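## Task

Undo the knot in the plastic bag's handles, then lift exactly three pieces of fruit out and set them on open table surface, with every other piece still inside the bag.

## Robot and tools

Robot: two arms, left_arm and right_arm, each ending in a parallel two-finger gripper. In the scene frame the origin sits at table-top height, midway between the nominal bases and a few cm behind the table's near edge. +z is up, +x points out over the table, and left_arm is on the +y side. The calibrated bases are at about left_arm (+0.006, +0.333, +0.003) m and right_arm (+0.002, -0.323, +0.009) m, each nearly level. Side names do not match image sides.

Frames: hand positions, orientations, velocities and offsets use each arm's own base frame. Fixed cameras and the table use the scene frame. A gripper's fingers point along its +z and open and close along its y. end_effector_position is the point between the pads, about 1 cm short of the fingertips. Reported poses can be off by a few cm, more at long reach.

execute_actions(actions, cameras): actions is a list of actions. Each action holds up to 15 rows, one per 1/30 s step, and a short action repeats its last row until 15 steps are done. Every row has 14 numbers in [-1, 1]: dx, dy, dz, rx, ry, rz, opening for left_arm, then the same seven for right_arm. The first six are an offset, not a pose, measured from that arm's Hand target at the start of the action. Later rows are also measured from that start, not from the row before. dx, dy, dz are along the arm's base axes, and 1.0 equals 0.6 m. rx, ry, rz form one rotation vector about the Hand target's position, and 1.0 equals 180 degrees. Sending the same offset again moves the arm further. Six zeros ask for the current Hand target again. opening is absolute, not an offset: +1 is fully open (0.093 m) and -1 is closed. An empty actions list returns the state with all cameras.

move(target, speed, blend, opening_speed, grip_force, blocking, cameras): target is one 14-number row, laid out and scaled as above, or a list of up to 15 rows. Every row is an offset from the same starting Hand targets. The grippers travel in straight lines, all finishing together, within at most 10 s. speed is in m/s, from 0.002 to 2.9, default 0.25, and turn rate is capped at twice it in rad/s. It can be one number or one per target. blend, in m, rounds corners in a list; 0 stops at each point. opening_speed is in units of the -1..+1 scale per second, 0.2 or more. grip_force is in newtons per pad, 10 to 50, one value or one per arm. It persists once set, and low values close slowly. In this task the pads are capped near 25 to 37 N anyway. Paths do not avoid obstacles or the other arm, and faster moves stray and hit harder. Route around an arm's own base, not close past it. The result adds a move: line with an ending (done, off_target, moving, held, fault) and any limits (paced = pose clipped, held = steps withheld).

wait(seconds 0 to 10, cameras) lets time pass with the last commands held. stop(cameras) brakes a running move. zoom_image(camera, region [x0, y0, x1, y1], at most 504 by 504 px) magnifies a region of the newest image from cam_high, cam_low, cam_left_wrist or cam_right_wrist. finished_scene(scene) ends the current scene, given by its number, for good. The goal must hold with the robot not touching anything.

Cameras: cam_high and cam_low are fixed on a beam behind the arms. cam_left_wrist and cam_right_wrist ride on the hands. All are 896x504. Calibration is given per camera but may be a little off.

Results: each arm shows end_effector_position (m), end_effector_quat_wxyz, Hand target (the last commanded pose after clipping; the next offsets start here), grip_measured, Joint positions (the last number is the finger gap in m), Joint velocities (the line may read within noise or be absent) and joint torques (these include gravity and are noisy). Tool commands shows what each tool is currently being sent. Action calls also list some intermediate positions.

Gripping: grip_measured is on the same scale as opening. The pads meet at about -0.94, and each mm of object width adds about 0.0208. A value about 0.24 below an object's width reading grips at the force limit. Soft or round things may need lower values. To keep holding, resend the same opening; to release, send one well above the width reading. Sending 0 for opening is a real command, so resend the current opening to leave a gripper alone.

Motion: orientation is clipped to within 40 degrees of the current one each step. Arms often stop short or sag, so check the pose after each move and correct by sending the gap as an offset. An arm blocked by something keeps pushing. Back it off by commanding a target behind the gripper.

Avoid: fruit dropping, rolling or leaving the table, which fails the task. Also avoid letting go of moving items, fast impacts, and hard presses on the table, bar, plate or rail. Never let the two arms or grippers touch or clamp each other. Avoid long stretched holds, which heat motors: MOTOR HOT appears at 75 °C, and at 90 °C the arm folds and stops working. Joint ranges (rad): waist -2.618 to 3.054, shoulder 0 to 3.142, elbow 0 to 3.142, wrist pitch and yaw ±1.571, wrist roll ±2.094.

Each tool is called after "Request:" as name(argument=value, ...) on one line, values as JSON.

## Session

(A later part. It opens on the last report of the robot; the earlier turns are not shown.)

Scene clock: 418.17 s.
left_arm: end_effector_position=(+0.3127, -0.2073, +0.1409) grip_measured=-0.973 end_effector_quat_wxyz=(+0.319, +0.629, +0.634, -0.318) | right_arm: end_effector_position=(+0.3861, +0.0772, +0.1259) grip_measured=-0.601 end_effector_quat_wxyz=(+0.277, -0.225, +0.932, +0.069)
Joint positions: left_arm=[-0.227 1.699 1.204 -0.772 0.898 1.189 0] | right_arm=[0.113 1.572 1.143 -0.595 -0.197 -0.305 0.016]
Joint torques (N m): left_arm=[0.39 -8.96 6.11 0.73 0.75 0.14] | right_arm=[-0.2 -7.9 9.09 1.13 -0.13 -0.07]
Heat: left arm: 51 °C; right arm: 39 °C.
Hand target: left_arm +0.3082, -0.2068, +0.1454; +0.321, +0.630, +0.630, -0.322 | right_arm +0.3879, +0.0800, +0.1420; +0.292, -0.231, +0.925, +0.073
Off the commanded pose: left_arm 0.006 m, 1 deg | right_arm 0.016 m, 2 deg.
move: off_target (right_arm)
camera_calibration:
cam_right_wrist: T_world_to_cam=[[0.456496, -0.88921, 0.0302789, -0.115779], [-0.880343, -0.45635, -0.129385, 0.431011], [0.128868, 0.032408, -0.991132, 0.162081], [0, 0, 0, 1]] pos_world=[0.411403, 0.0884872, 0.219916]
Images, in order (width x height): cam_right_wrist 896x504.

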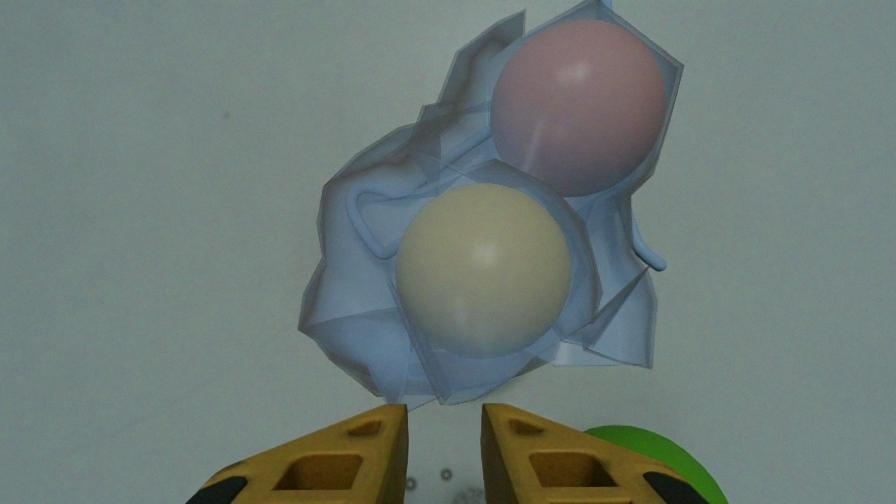

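Request:
move(target=[[0,0,0,0,0,0,-1,-0.02,-0.005,-0.25,0,0,0,-0.5],[0,0,0,0,0,0,-1,-0.02,-0.005,-0.25,0,0,0,-1],[0,0,0,0,0,0,-1,0.02,0.03,-0.08,0,0,0,-1]], speed=0.1, cameras=["cam_right_wrist","cam_low","cam_left_wrist"])

Request:
zoom_image(camera="cam_low", region=[420, 160, 640, 330])

Scene clock: 423.60 s.
left_arm: end_effector_position=(+0.3127, -0.2073, +0.1409) grip_measured=-0.973 end_effector_quat_wxyz=(+0.319, +0.629, +0.634, -0.318) | right_arm: end_effector_position=(+0.3957, +0.0947, +0.0761) grip_measured=-0.985 end_effector_quat_wxyz=(+0.275, -0.230, +0.930, +0.077)
Joint positions: left_arm=[-0.227 1.699 1.204 -0.772 0.898 1.189 0] | right_arm=[0.155 1.675 1.045 -0.392 -0.193 -0.276 0]
Joint torques (N m): left_arm=[0.35 -8.92 6.12 0.74 0.76 0.14] | right_arm=[0.53 -8.96 8.75 1.16 0.07 0.14]
Heat: left arm: 50 °C; right arm: 39 °C.
Hand target: left_arm +0.3082, -0.2068, +0.1454; +0.321, +0.630, +0.630, -0.322 | right_arm +0.3998, +0.0981, +0.0938; +0.291, -0.231, +0.925, +0.073
Off the commanded pose: left_arm 0.006 m, 1 deg | right_arm 0.019 m, 2 deg.
move: off_target (right_arm); target 2's new opening was sent with right_arm's hand 0.018 m and 2 deg from that target
camera_calibration:
cam_left_wrist: T_world_to_cam=[[-0.999517, -0.014155, 0.0276533, 0.304666], [-0.025971, 0.86919, -0.493797, 0.297258], [-0.0170463, -0.494276, -0.869138, 0.110315], [0, 0, 0, 1]] pos_world=[0.31412, -0.199535, 0.234239]
cam_right_wrist: T_world_to_cam=[[0.470415, -0.882252, 0.0184741, -0.108338], [-0.873813, -0.468633, -0.129745, 0.439538], [0.123126, 0.0448912, -0.991375, 0.11203], [0, 0, 0, 1]] pos_world=[0.421244, 0.105372, 0.170093]
Images, in order (width x height): cam_low 896x504, cam_left_wrist 896x504, cam_right_wrist 896x504.

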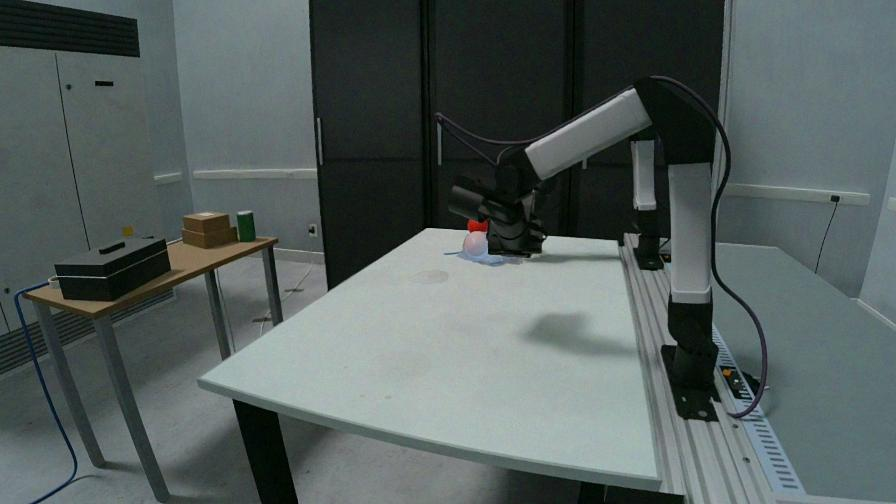

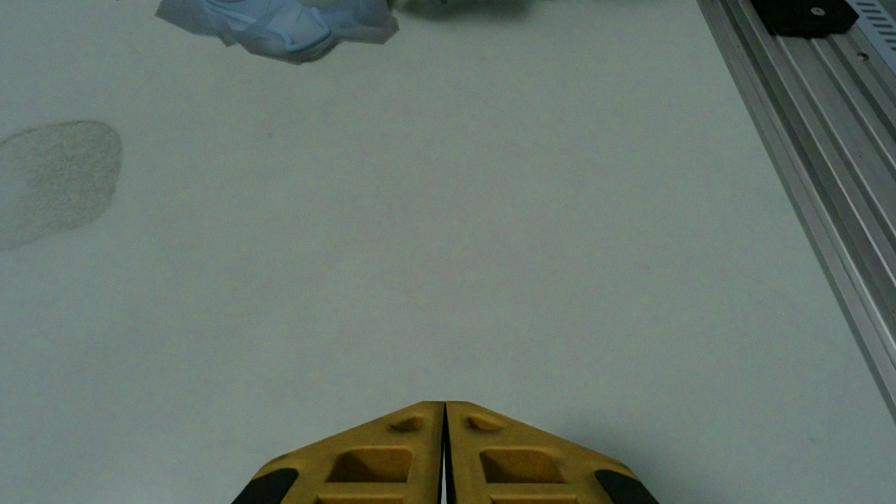

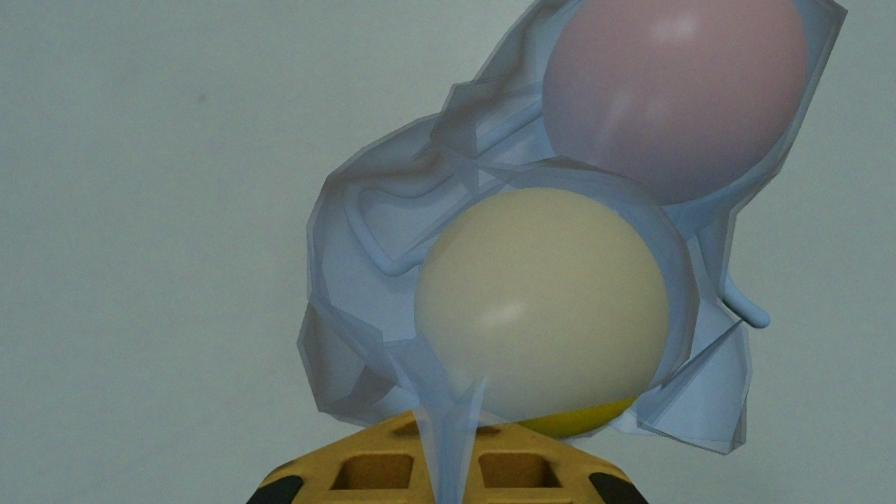

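Scaled by 2.291 from the camera's 896x504 image, which has a finer 1280x720 frame.

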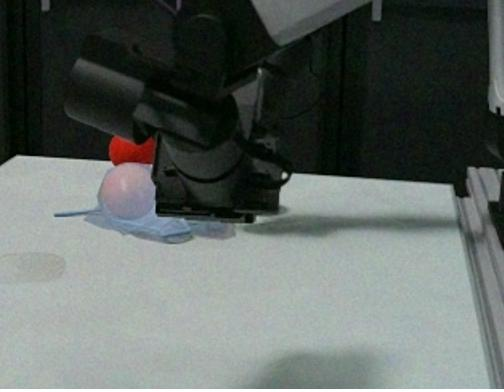

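Request:
move(target=[[0,0,0,0,0,0,-1,0.02,0.03,0.09,0,0,0,-1],[0,0,0,0,0,0,-1,0.07,0.17,0.09,0,0,0,-1]], speed=0.1, blend=0.02, cameras=["cam_right_wrist","cam_low"])

Request:
zoom_image(camera="cam_low", region=[420, 160, 640, 330])

Scene clock: 426.37 s.
left_arm: end_effector_position=(+0.3127, -0.2073, +0.1409) grip_measured=-0.973 end_effector_quat_wxyz=(+0.319, +0.629, +0.634, -0.318) | right_arm: end_effector_position=(+0.4382, +0.1963, +0.1491) grip_measured=-0.985 end_effector_quat_wxyz=(+0.295, -0.233, +0.924, +0.075)
Joint positions: left_arm=[-0.227 1.699 1.204 -0.772 0.898 1.189 0] | right_arm=[0.402 1.834 1.507 -0.627 -0.055 -0.074 0]
Joint torques (N m): left_arm=[0.34 -8.91 6.09 0.75 0.77 0.15] | right_arm=[0.31 -6.3 9.77 1.25 0.15 0.11]
Heat: left arm: 49 °C; right arm: 39 °C.
Hand target: left_arm +0.3082, -0.2068, +0.1454; +0.321, +0.630, +0.630, -0.322 | right_arm +0.4418, +0.2001, +0.1478; +0.291, -0.231, +0.925, +0.073
Off the commanded pose: left_arm 0.006 m, 1 deg | right_arm 0.005 m, 1 deg.
move: done
camera_calibration:
cam_right_wrist: T_world_to_cam=[[0.472506, -0.880738, 0.032245, -0.0433479], [-0.865736, -0.470687, -0.17016, 0.536663], [0.165043, 0.0524858, -0.984889, 0.153734], [0, 0, 0, 1]] pos_world=[0.459718, 0.206353, 0.244127]
Images, in order (width x height): cam_low 896x504, cam_right_wrist 896x504.

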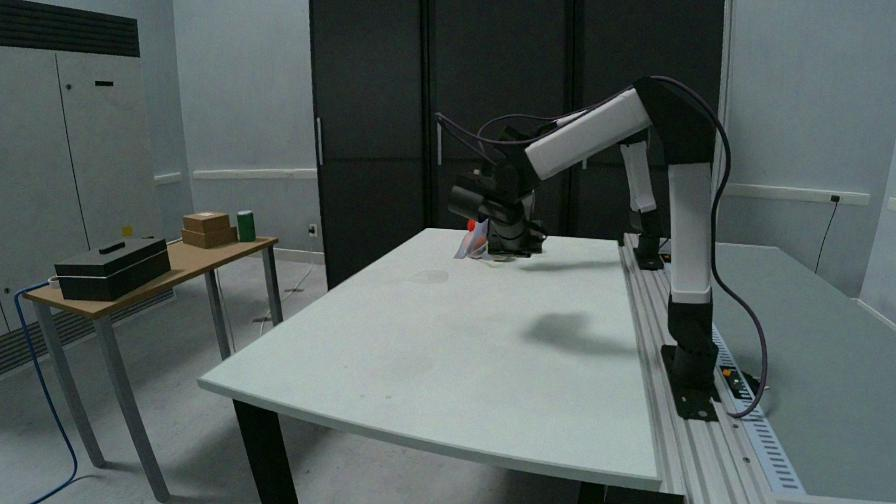

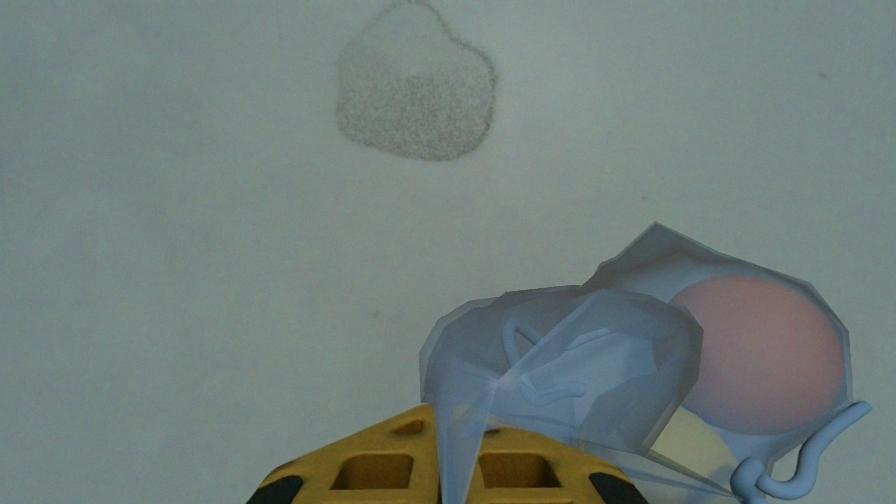

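Scaled by 2.291 from the camera's 896x504 image, which has a finer 1280x720 frame.

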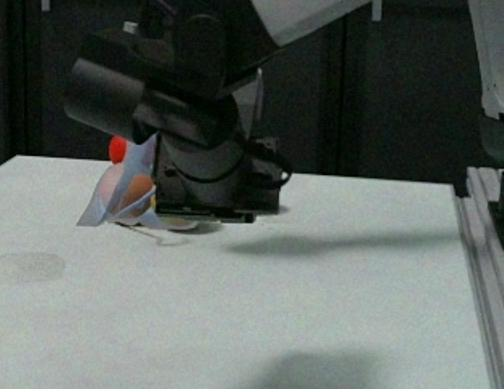

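Request:
move(target=[[0,0,0,0,0,0,-1,-0.04,0.12,-0.1,0,0,0,-1],[0,0,0,0,0,0,-1,-0.05,0.15,-0.21,0,0,0,-1],[0,0,0,0,0,0,-1,-0.05,0.15,-0.21,0,0,0,-0.6],[0,0,0,0,0,0,-1,-0.08,0.1,0.05,0,0,0,-0.6],[0,0,0,0,0,0,-1,-0.09,-0.18,0.1,0,0,0,0.62]], speed=[0.12,0.12,0.1,0.12,0.25], cameras=["cam_right_wrist","cam_high"])

Request:
zoom_image(camera="cam_right_wrist", region=[200, 50, 700, 500])

Scene clock: 434.33 s.
left_arm: end_effector_position=(+0.3127, -0.2073, +0.1409) grip_measured=-0.973 end_effector_quat_wxyz=(+0.319, +0.629, +0.634, -0.318) | right_arm: end_effector_position=(+0.3949, +0.0888, +0.2016) grip_measured=+0.618 end_effector_quat_wxyz=(+0.289, -0.224, +0.928, +0.067)
Joint positions: left_arm=[-0.227 1.699 1.204 -0.772 0.898 1.189 0] | right_arm=[0.148 1.577 1.435 -0.851 -0.176 -0.272 0.075]
Joint torques (N m): left_arm=[0.4 -8.9 6.11 0.74 0.76 0.13] | right_arm=[0.17 -8.25 6.76 1.19 -0.14 -0.01]
Heat: left arm: 48 °C; right arm: 40 °C.
Hand target: left_arm +0.3082, -0.2068, +0.1454; +0.321, +0.630, +0.630, -0.322 | right_arm +0.3879, +0.0921, +0.2079; +0.292, -0.231, +0.925, +0.073
Off the commanded pose: left_arm 0.006 m, 1 deg | right_arm 0.010 m, 1 deg.
move: done; target 3's new opening was sent with right_arm's hand 0.011 m and 0 deg from that target
camera_calibration:
cam_right_wrist: T_world_to_cam=[[0.452547, -0.89086, 0.0396167, -0.111932], [-0.878299, -0.45297, -0.153003, 0.457489], [0.154249, 0.0344457, -0.987431, 0.22463], [0, 0, 0, 1]] pos_world=[0.417817, 0.0997756, 0.296239]
Images, in order (width x height): cam_high 896x504, cam_right_wrist 896x504.

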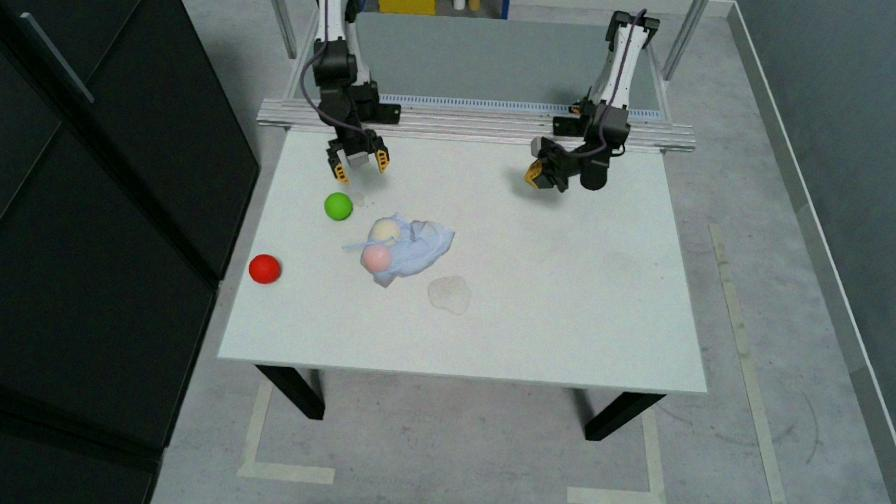

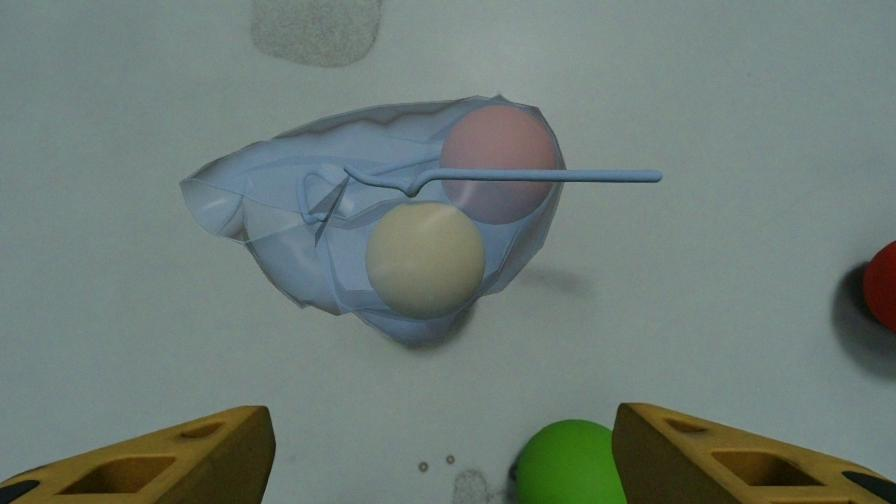

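Scaled by 1.008 from the camera's 896x504 image, which has a finer 1280x720 frame.

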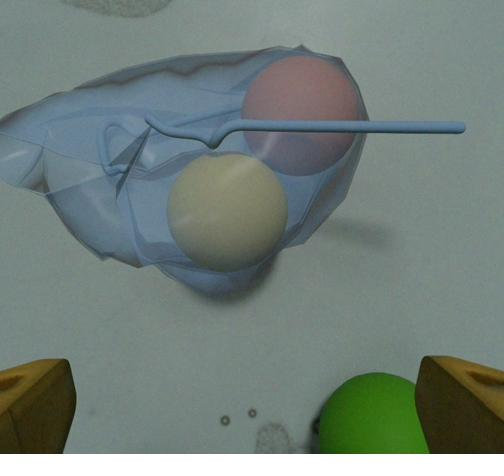

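Request:
move(target=[[0,0,0,0,0,0,-1,0.13,0.15,-0.1,0.211,0.113,-0.341,-0.4],[0,0,0,0,0,0,-1,0.157,0.16,-0.213,0.211,0.113,-0.341,-0.4]], speed=0.3, cameras=["cam_right_wrist"])

Scene clock: 440.43 s.
left_arm: end_effector_position=(+0.3127, -0.2073, +0.1409) grip_measured=-0.973 end_effector_quat_wxyz=(+0.319, +0.629, +0.634, -0.318) | right_arm: end_effector_position=(+0.4796, +0.1823, +0.0829) grip_measured=-0.398 end_effector_quat_wxyz=(+0.182, +0.381, +0.876, +0.234)
Joint positions: left_arm=[-0.227 1.699 1.204 -0.772 0.898 1.189 0] | right_arm=[0.332 2.019 1.503 -0.459 -0.094 1.182 0.026]
Joint torques (N m): left_arm=[0.39 -8.88 6.13 0.73 0.76 0.14] | right_arm=[0.64 -8.36 7.21 1.49 0.18 0.11]
Heat: left arm: 48 °C; right arm: 39 °C.
Hand target: left_arm +0.3082, -0.2068, +0.1454; +0.321, +0.630, +0.630, -0.322 | right_arm +0.4820, +0.1880, +0.0801; +0.186, +0.380, +0.875, +0.236
Off the commanded pose: left_arm 0.006 m, 1 deg | right_arm 0.007 m, 1 deg.
move: done
camera_calibration:
cam_right_wrist: T_world_to_cam=[[-0.583587, -0.621629, -0.522497, 0.432154], [-0.798048, 0.558008, 0.227478, 0.301734], [0.150151, 0.549731, -0.821737, -0.0144864], [0, 0, 0, 1]] pos_world=[0.495173, 0.108233, 0.145257]
Images, in order (width x height): cam_right_wrist 896x504.

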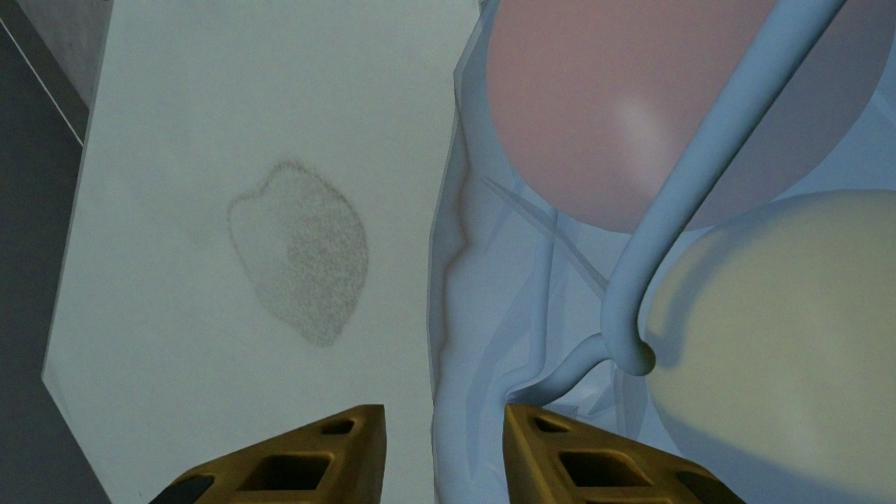

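Request:
move(target=[[0,0,0,0,0,0,-1,-0.017,-0.025,-0.083,0,0,0,-0.4],[0,0,0,0,0,0,-1,-0.017,-0.025,-0.083,0,0,0,-1]], speed=0.08, cameras=["cam_right_wrist"])

Scene clock: 442.90 s.
left_arm: end_effector_position=(+0.3127, -0.2073, +0.1409) grip_measured=-0.973 end_effector_quat_wxyz=(+0.319, +0.629, +0.634, -0.318) | right_arm: end_effector_position=(+0.4768, +0.1721, +0.0443) grip_measured=-0.985 end_effector_quat_wxyz=(+0.199, +0.381, +0.869, +0.246)
Joint positions: left_arm=[-0.227 1.699 1.204 -0.772 0.898 1.189 0] | right_arm=[0.314 2.029 1.331 -0.236 -0.097 1.174 0]
Joint torques (N m): left_arm=[0.4 -8.91 6.09 0.74 0.76 0.13] | right_arm=[0.03 -7.45 6 1.35 0.06 -0.04]
Heat: left arm: 47 °C; right arm: 39 °C.
Hand target: left_arm +0.3082, -0.2068, +0.1454; +0.321, +0.630, +0.630, -0.322 | right_arm +0.4719, +0.1729, +0.0302; +0.186, +0.380, +0.875, +0.236
Off the commanded pose: left_arm 0.006 m, 1 deg | right_arm 0.015 m, 2 deg.
move: off_target (right_arm); target 2's new opening was sent with right_arm's hand 0.015 m and 2 deg from that target
camera_calibration:
cam_right_wrist: T_world_to_cam=[[-0.568642, -0.609935, -0.55193, 0.396136], [-0.800864, 0.56368, 0.202194, 0.315481], [0.187786, 0.556996, -0.809006, -0.0600437], [0, 0, 0, 1]] pos_world=[0.489192, 0.097231, 0.106275]
Images, in order (width x height): cam_right_wrist 896x504.

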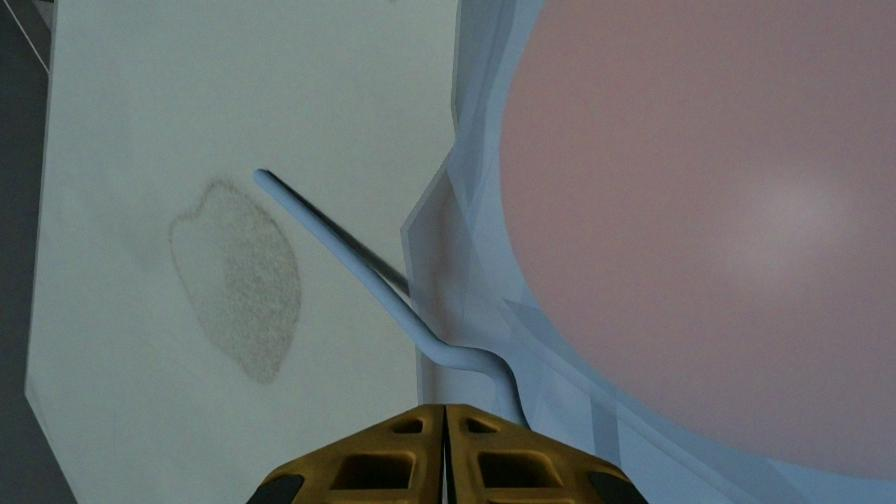

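Request:
move(target=[[0,0,0,0,0,0,-1,0,0,0.05,0,0,0,-0.3],[0,0,0,0,0,0,-1,-0.022,-0.022,0.05,0,0,0,-0.3],[0,0,0,0,0,0,-1,-0.022,-0.022,-0.025,0,0,0,-0.3],[0,0,0,0,0,0,-1,-0.022,-0.022,-0.025,0,0,0,-1]], speed=0.1, cameras=["cam_right_wrist"])

Scene clock: 446.60 s.
left_arm: end_effector_position=(+0.3127, -0.2073, +0.1409) grip_measured=-0.973 end_effector_quat_wxyz=(+0.319, +0.629, +0.634, -0.318) | right_arm: end_effector_position=(+0.4623, +0.1573, +0.0293) grip_measured=-0.985 end_effector_quat_wxyz=(+0.198, +0.384, +0.870, +0.238)
Joint positions: left_arm=[-0.227 1.699 1.204 -0.772 0.898 1.189 0] | right_arm=[0.294 2 1.228 -0.176 -0.099 1.156 0]
Joint torques (N m): left_arm=[0.31 -8.91 6.09 0.73 0.75 0.12] | right_arm=[-0.06 -6.82 5.33 1.55 -0.06 -0.04]
Heat: left arm: 47 °C; right arm: 40 °C.
Hand target: left_arm +0.3082, -0.2068, +0.1454; +0.321, +0.630, +0.630, -0.322 | right_arm +0.4587, +0.1599, +0.0154; +0.186, +0.379, +0.875, +0.236
Off the commanded pose: left_arm 0.006 m, 1 deg | right_arm 0.015 m, 2 deg.
move: off_target (right_arm); target 4's new opening was sent with right_arm's hand 0.015 m and 1 deg from that target
camera_calibration:
cam_right_wrist: T_world_to_cam=[[-0.576977, -0.613366, -0.539332, 0.374687], [-0.795964, 0.570323, 0.20291, 0.311876], [0.183135, 0.546364, -0.817281, -0.0571075], [0, 0, 0, 1]] pos_world=[0.474886, 0.0831516, 0.0921251]
Images, in order (width x height): cam_right_wrist 896x504.

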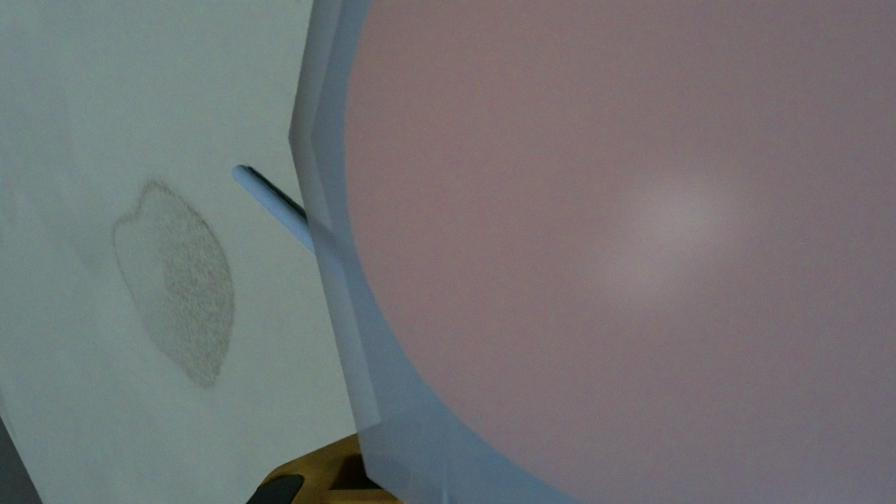

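Request:
move(target=[0,0,0,0,0,0,-1,0,0,0.15,0,0,0,-1], speed=0.1, cameras=["cam_right_wrist","cam_high","cam_low"])

Request:
zoom_image(camera="cam_low", region=[420, 160, 640, 330])

Request:
zoom_image(camera="cam_high", region=[320, 170, 480, 310])

Scene clock: 448.83 s.
left_arm: end_effector_position=(+0.3127, -0.2073, +0.1409) grip_measured=-0.973 end_effector_quat_wxyz=(+0.319, +0.629, +0.634, -0.318) | right_arm: end_effector_position=(+0.4555, +0.1553, +0.0813) grip_measured=-0.985 end_effector_quat_wxyz=(+0.174, +0.389, +0.878, +0.218)
Joint positions: left_arm=[-0.227 1.699 1.204 -0.772 0.898 1.189 0] | right_arm=[0.294 1.928 1.388 -0.474 -0.099 1.156 0]
Joint torques (N m): left_arm=[0.36 -8.91 6.08 0.74 0.76 0.13] | right_arm=[0.02 -11.69 8.88 1.16 -0.06 -0.06]
Heat: left arm: 47 °C; right arm: 40 °C.
Hand target: left_arm +0.3082, -0.2068, +0.1454; +0.321, +0.630, +0.630, -0.322 | right_arm +0.4586, +0.1599, +0.1053; +0.186, +0.379, +0.875, +0.236
Off the commanded pose: left_arm 0.006 m, 1 deg | right_arm 0.025 m, 3 deg.
move: off_target (right_arm)
camera_calibration:
cam_right_wrist: T_world_to_cam=[[-0.609132, -0.623072, -0.490653, 0.409743], [-0.782088, 0.574533, 0.241351, 0.287038], [0.131518, 0.530748, -0.837263, 0.0152813], [0, 0, 0, 1]] pos_world=[0.472067, 0.0822761, 0.144559]
Images, in order (width x height): cam_high 896x504, cam_low 896x504, cam_right_wrist 896x504.

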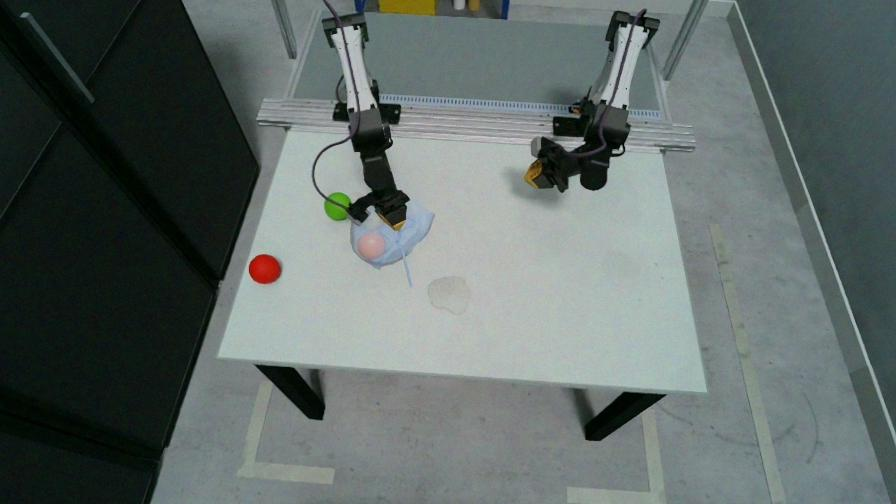

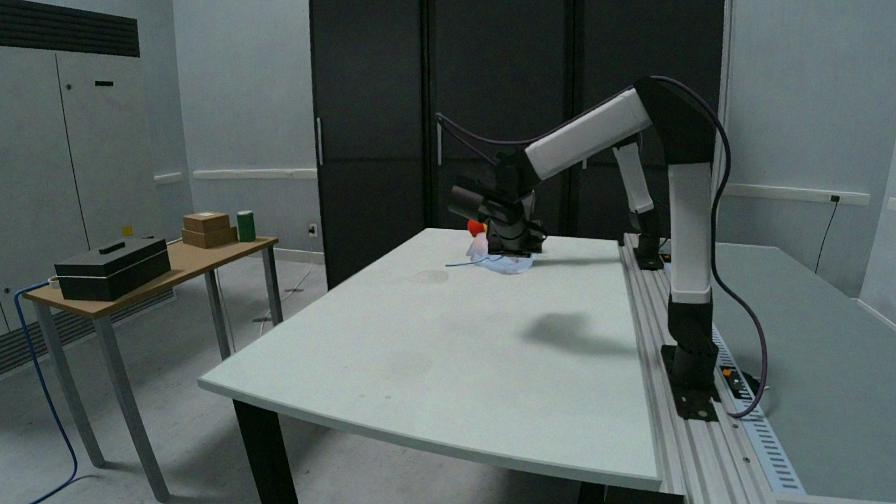

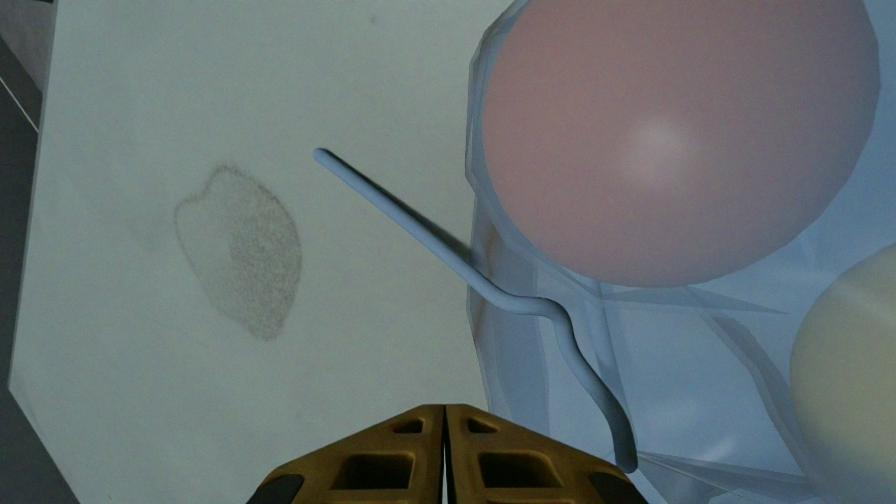

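Scaled by 2.291 from the camera's 896x504 image, which has a finer 1280x720 frame.

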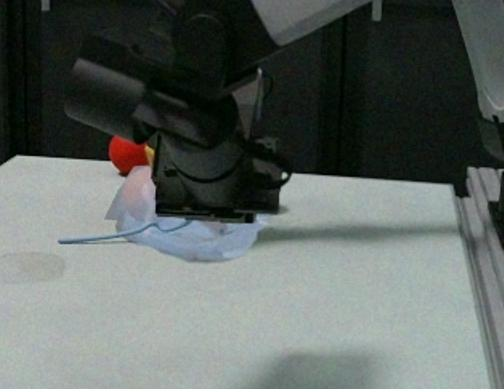

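Scaled by 3.150 from the camera's 896x504 image, which has a finer 1280x720 frame.

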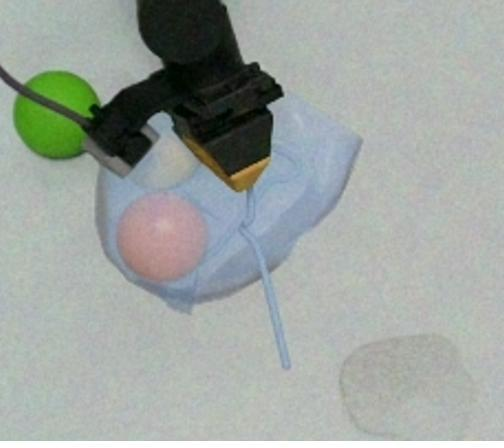

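Request:
move(target=[[0,0,0,0,0,0,-1,-0.03,0,0.06,-0.211,-0.113,0.341,-0.3],[0,0,0,0,0,0,-1,-0.08,0,-0.08,-0.211,-0.113,0.341,-0.3]], speed=0.3, cameras=["cam_right_wrist"])

Scene clock: 453.50 s.
left_arm: end_effector_position=(+0.3127, -0.2073, +0.1409) grip_measured=-0.973 end_effector_quat_wxyz=(+0.319, +0.629, +0.634, -0.318) | right_arm: end_effector_position=(+0.4090, +0.1578, +0.0514) grip_measured=-0.301 end_effector_quat_wxyz=(+0.279, -0.233, +0.929, +0.074)
Joint positions: left_arm=[-0.227 1.699 1.204 -0.772 0.898 1.189 0] | right_arm=[0.332 1.808 1.088 -0.272 -0.096 -0.132 0.031]
Joint torques (N m): left_arm=[0.38 -8.94 6.11 0.74 0.76 0.13] | right_arm=[0.28 -8.84 5.81 1.59 0.11 0.12]
Heat: left arm: 47 °C; right arm: 41 °C.
Hand target: left_arm +0.3082, -0.2068, +0.1454; +0.321, +0.630, +0.630, -0.322 | right_arm +0.4107, +0.1599, +0.0573; +0.291, -0.231, +0.925, +0.073
Off the commanded pose: left_arm 0.006 m, 1 deg | right_arm 0.007 m, 1 deg.
move: done
camera_calibration:
cam_right_wrist: T_world_to_cam=[[0.473528, -0.880369, 0.0268755, -0.0604244], [-0.870611, -0.472467, -0.137157, 0.477238], [0.133447, 0.0415497, -0.990185, 0.0793089], [0, 0, 0, 1]] pos_world=[0.433518, 0.168988, 0.145611]
Images, in order (width x height): cam_right_wrist 896x504.

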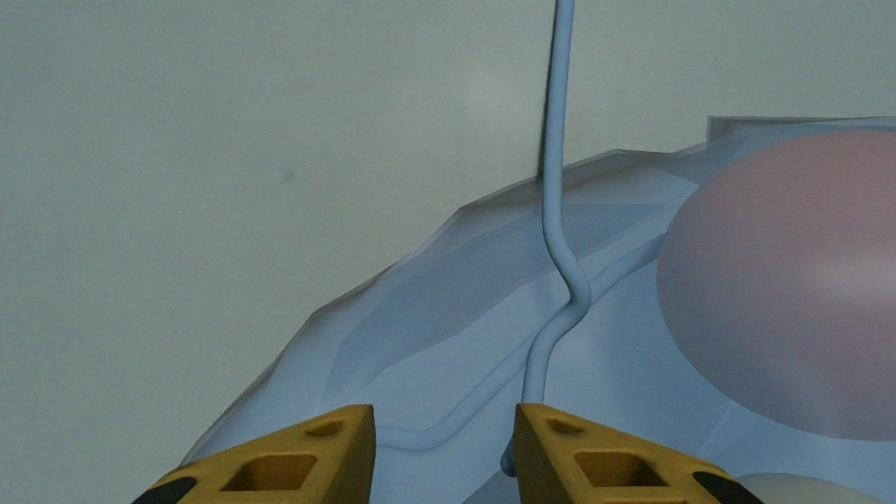

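Request:
move(target=[[0,0,0,0,0,0,-1,0,-0.058,0,0,0,0,-0.3],[0,0,0,0,0,0,-1,0,-0.058,-0.115,0,0,0,-0.3],[0,0,0,0,0,0,-1,0,-0.058,-0.115,0,0,0,-1]], speed=0.1, cameras=["cam_right_wrist"])

Scene clock: 456.77 s.
left_arm: end_effector_position=(+0.3127, -0.2073, +0.1409) grip_measured=-0.973 end_effector_quat_wxyz=(+0.319, +0.629, +0.634, -0.318) | right_arm: end_effector_position=(+0.4228, +0.1260, +0.0097) grip_measured=-0.934 end_effector_quat_wxyz=(+0.321, -0.226, +0.917, +0.070)
Joint positions: left_arm=[-0.227 1.699 1.204 -0.772 0.898 1.189 0] | right_arm=[0.239 1.886 0.937 0.035 -0.134 -0.2 0]
Joint torques (N m): left_arm=[0.39 -8.91 6.11 0.73 0.77 0.13] | right_arm=[-0.14 -4.92 4.25 1.34 -0.07 -0.02]
Heat: left arm: 47 °C; right arm: 41 °C.
Hand target: left_arm +0.3082, -0.2068, +0.1454; +0.321, +0.630, +0.630, -0.322 | right_arm +0.4107, +0.1250, -0.0116; +0.292, -0.231, +0.925, +0.073
Off the commanded pose: left_arm 0.006 m, 1 deg | right_arm 0.025 m, 4 deg.
move: off_target (right_arm); target 3's new opening was sent with right_arm's hand 0.024 m and 3 deg from that target
camera_calibration:
cam_right_wrist: T_world_to_cam=[[0.456218, -0.888377, 0.0514842, -0.0857977], [-0.862822, -0.455767, -0.218668, 0.463923], [0.217724, 0.0553385, -0.97444, 0.0000035882], [0, 0, 0, 1]] pos_world=[0.439425, 0.13522, 0.105866]
Images, in order (width x height): cam_right_wrist 896x504.

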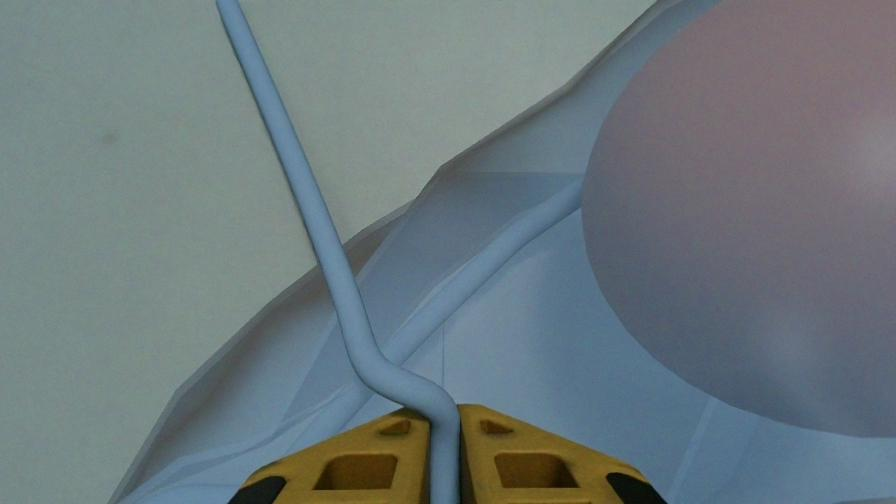

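Request:
move(target=[[0,0,0,0,0,0,-1,0,0,0.23,0,0,0,-1],[0,0,0,0,0,0,-1,0.09,-0.1,0.27,0,0,0,-1]], speed=0.1, blend=0.02, cameras=["cam_right_wrist","cam_high","cam_left_wrist"])

Request:
zoom_image(camera="cam_high", region=[320, 170, 480, 310])

Scene clock: 460.17 s.
left_arm: end_effector_position=(+0.3127, -0.2073, +0.1409) grip_measured=-0.973 end_effector_quat_wxyz=(+0.319, +0.629, +0.634, -0.318) | right_arm: end_effector_position=(+0.4613, +0.0609, +0.1518) grip_measured=-0.934 end_effector_quat_wxyz=(+0.297, -0.224, +0.926, +0.066)
Joint positions: left_arm=[-0.227 1.699 1.204 -0.772 0.898 1.189 0] | right_arm=[0.048 1.809 1.493 -0.678 -0.231 -0.358 0]
Joint torques (N m): left_arm=[0.4 -8.9 6.11 0.74 0.76 0.13] | right_arm=[0.08 -6.02 9.59 1.1 -0.17 -0.04]
Heat: left arm: 46 °C; right arm: 41 °C.
Hand target: left_arm +0.3082, -0.2068, +0.1454; +0.321, +0.630, +0.630, -0.322 | right_arm +0.4646, +0.0651, +0.1502; +0.291, -0.231, +0.925, +0.073
Off the commanded pose: left_arm 0.006 m, 1 deg | right_arm 0.006 m, 1 deg.
move: done
camera_calibration:
cam_left_wrist: T_world_to_cam=[[-0.999517, -0.014155, 0.0276533, 0.304666], [-0.025971, 0.86919, -0.493797, 0.297258], [-0.0170463, -0.494276, -0.869138, 0.110315], [0, 0, 0, 1]] pos_world=[0.31412, -0.199535, 0.234239]
cam_right_wrist: T_world_to_cam=[[0.452087, -0.890792, 0.0458964, -0.165692], [-0.875508, -0.452994, -0.168171, 0.496558], [0.170597, 0.0358454, -0.984689, 0.158163], [0, 0, 0, 1]] pos_world=[0.482666, 0.0716715, 0.246853]
Images, in order (width x height): cam_high 896x504, cam_left_wrist 896x504, cam_right_wrist 896x504.

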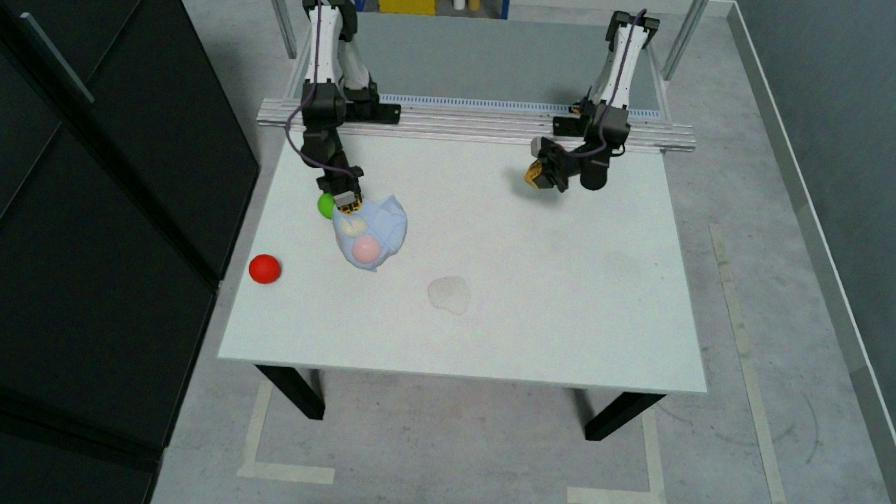

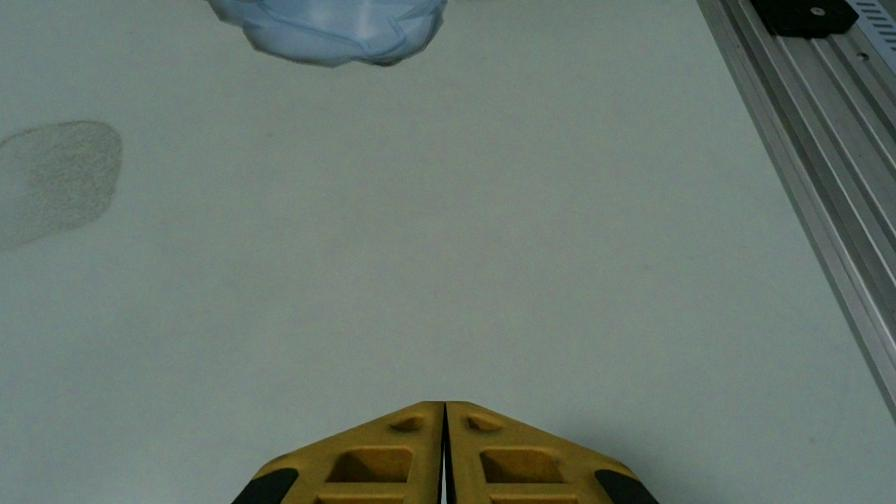

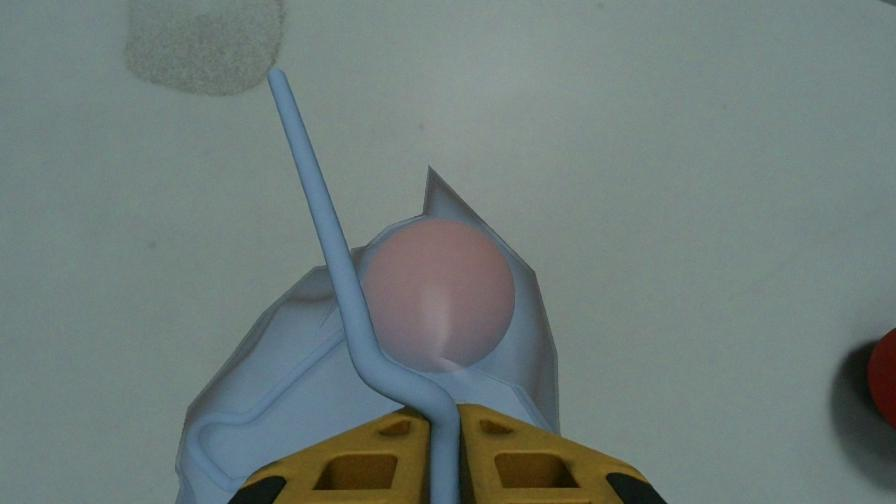

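Scaled by 3.150 from the camera's 896x504 image, which has a finer 1280x720 frame.

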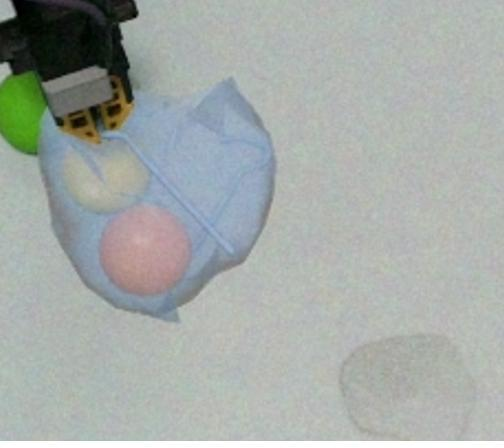

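Request:
move(target=[[-0.02,-0.05,0.08,0,0,0,-1,-0.05,0.07,0.24,0,0,0,-1]], speed=0.1, cameras=["cam_right_wrist","cam_low","cam_left_wrist","cam_high"])

Request:
zoom_image(camera="cam_low", region=[420, 160, 640, 330])

Request:
zoom_image(camera="cam_high", region=[320, 150, 480, 290])

Scene clock: 463.57 s.
left_arm: end_effector_position=(+0.2978, -0.2346, +0.1805) grip_measured=-0.973 end_effector_quat_wxyz=(+0.315, +0.626, +0.632, -0.330) | right_arm: end_effector_position=(+0.4322, +0.1033, +0.2947) grip_measured=-0.934 end_effector_quat_wxyz=(+0.295, -0.231, +0.924, +0.073)
Joint positions: left_arm=[-0.315 1.637 1.28 -0.827 0.889 1.061 0] | right_arm=[0.165 1.842 2.123 -1.259 -0.186 -0.269 0]
Joint torques (N m): left_arm=[-0.75 -9.35 8.58 0.89 0.47 -0.1] | right_arm=[0.49 -6.01 8.73 1.24 0.06 0.12]
Heat: left arm: 46 °C; right arm: 41 °C.
Hand target: left_arm +0.2962, -0.2369, +0.1935; +0.321, +0.630, +0.630, -0.322 | right_arm +0.4346, +0.1071, +0.2943; +0.291, -0.231, +0.925, +0.073
Off the commanded pose: left_arm 0.013 m, 1 deg | right_arm 0.005 m, 0 deg.
move: off_target (left_arm)
camera_calibration:
cam_left_wrist: T_world_to_cam=[[-0.998785, -0.00423333, 0.0490999, 0.286446], [-0.0284597, 0.862929, -0.504523, 0.341393], [-0.0402339, -0.505307, -0.862001, 0.134067], [0, 0, 0, 1]] pos_world=[0.301208, -0.225641, 0.273742]
cam_right_wrist: T_world_to_cam=[[0.46867, -0.882689, 0.0347723, -0.126003], [-0.867858, -0.467427, -0.16833, 0.512528], [0.164837, 0.0487141, -0.985117, 0.303595], [0, 0, 0, 1]] pos_world=[0.453812, 0.113559, 0.389732]

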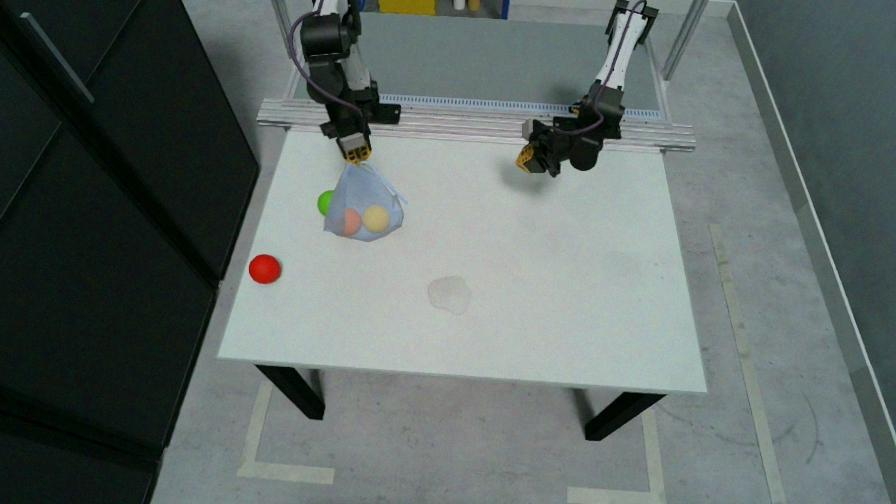

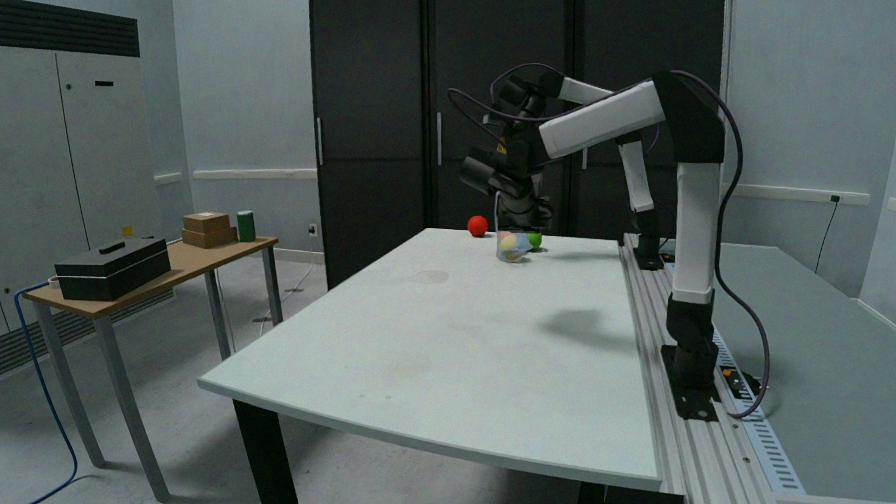

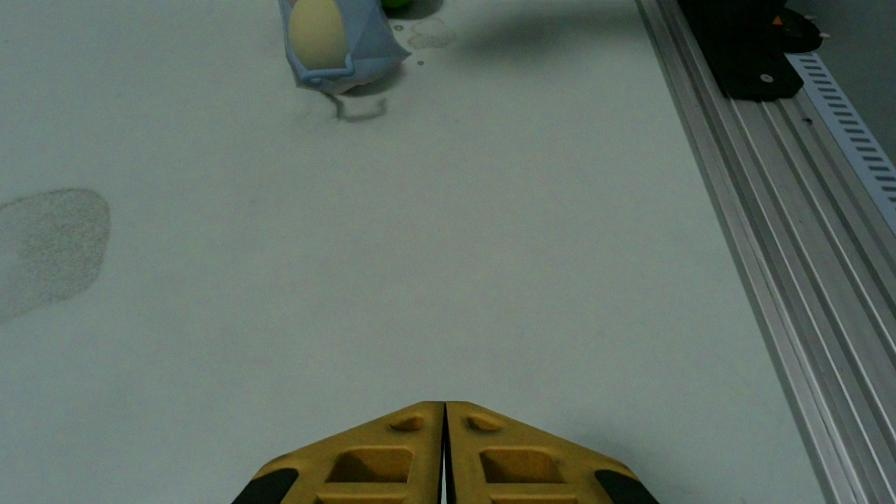

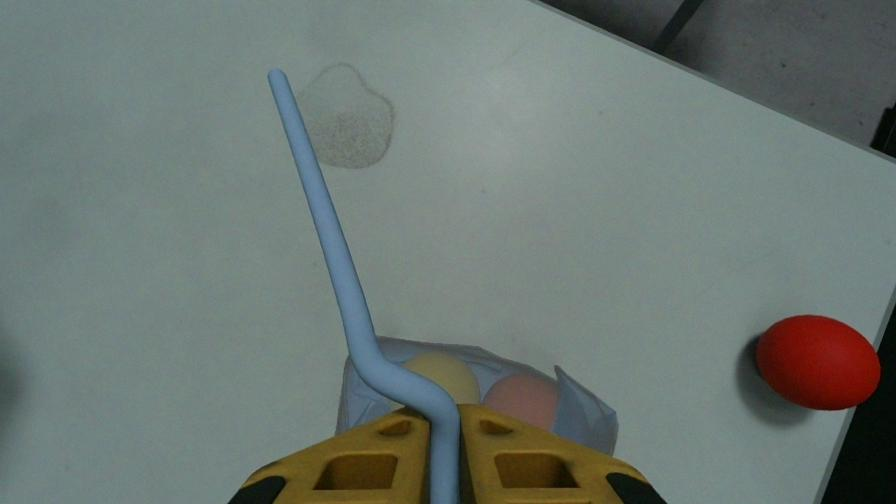

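Scaled by 2.291 from the camera's 896x504 image, which has a finer 1280x720 frame.

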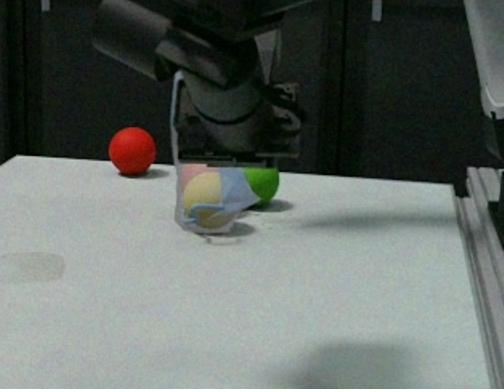

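Scaled by 3.150 from the camera's 896x504 image, which has a finer 1280x720 frame.

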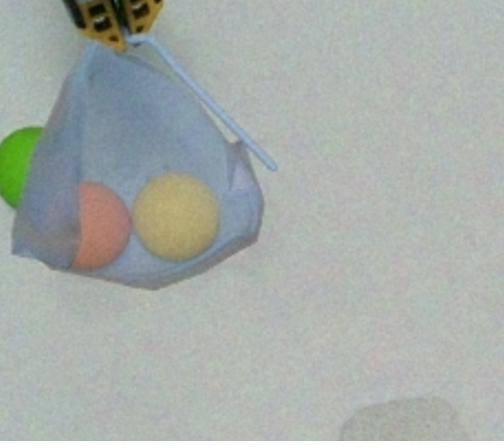

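Request:
zoom_image(camera="cam_left_wrist", region=[250, 0, 450, 130])

Scaled by 2.520 from the camera's 896x504 image, which has a finer 1280x720 frame.

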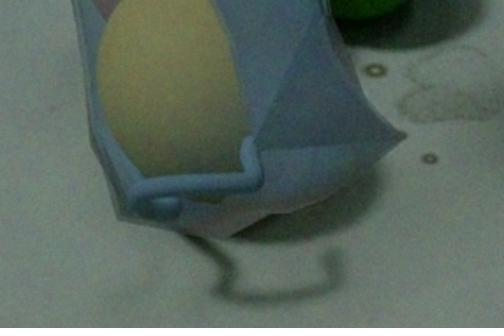

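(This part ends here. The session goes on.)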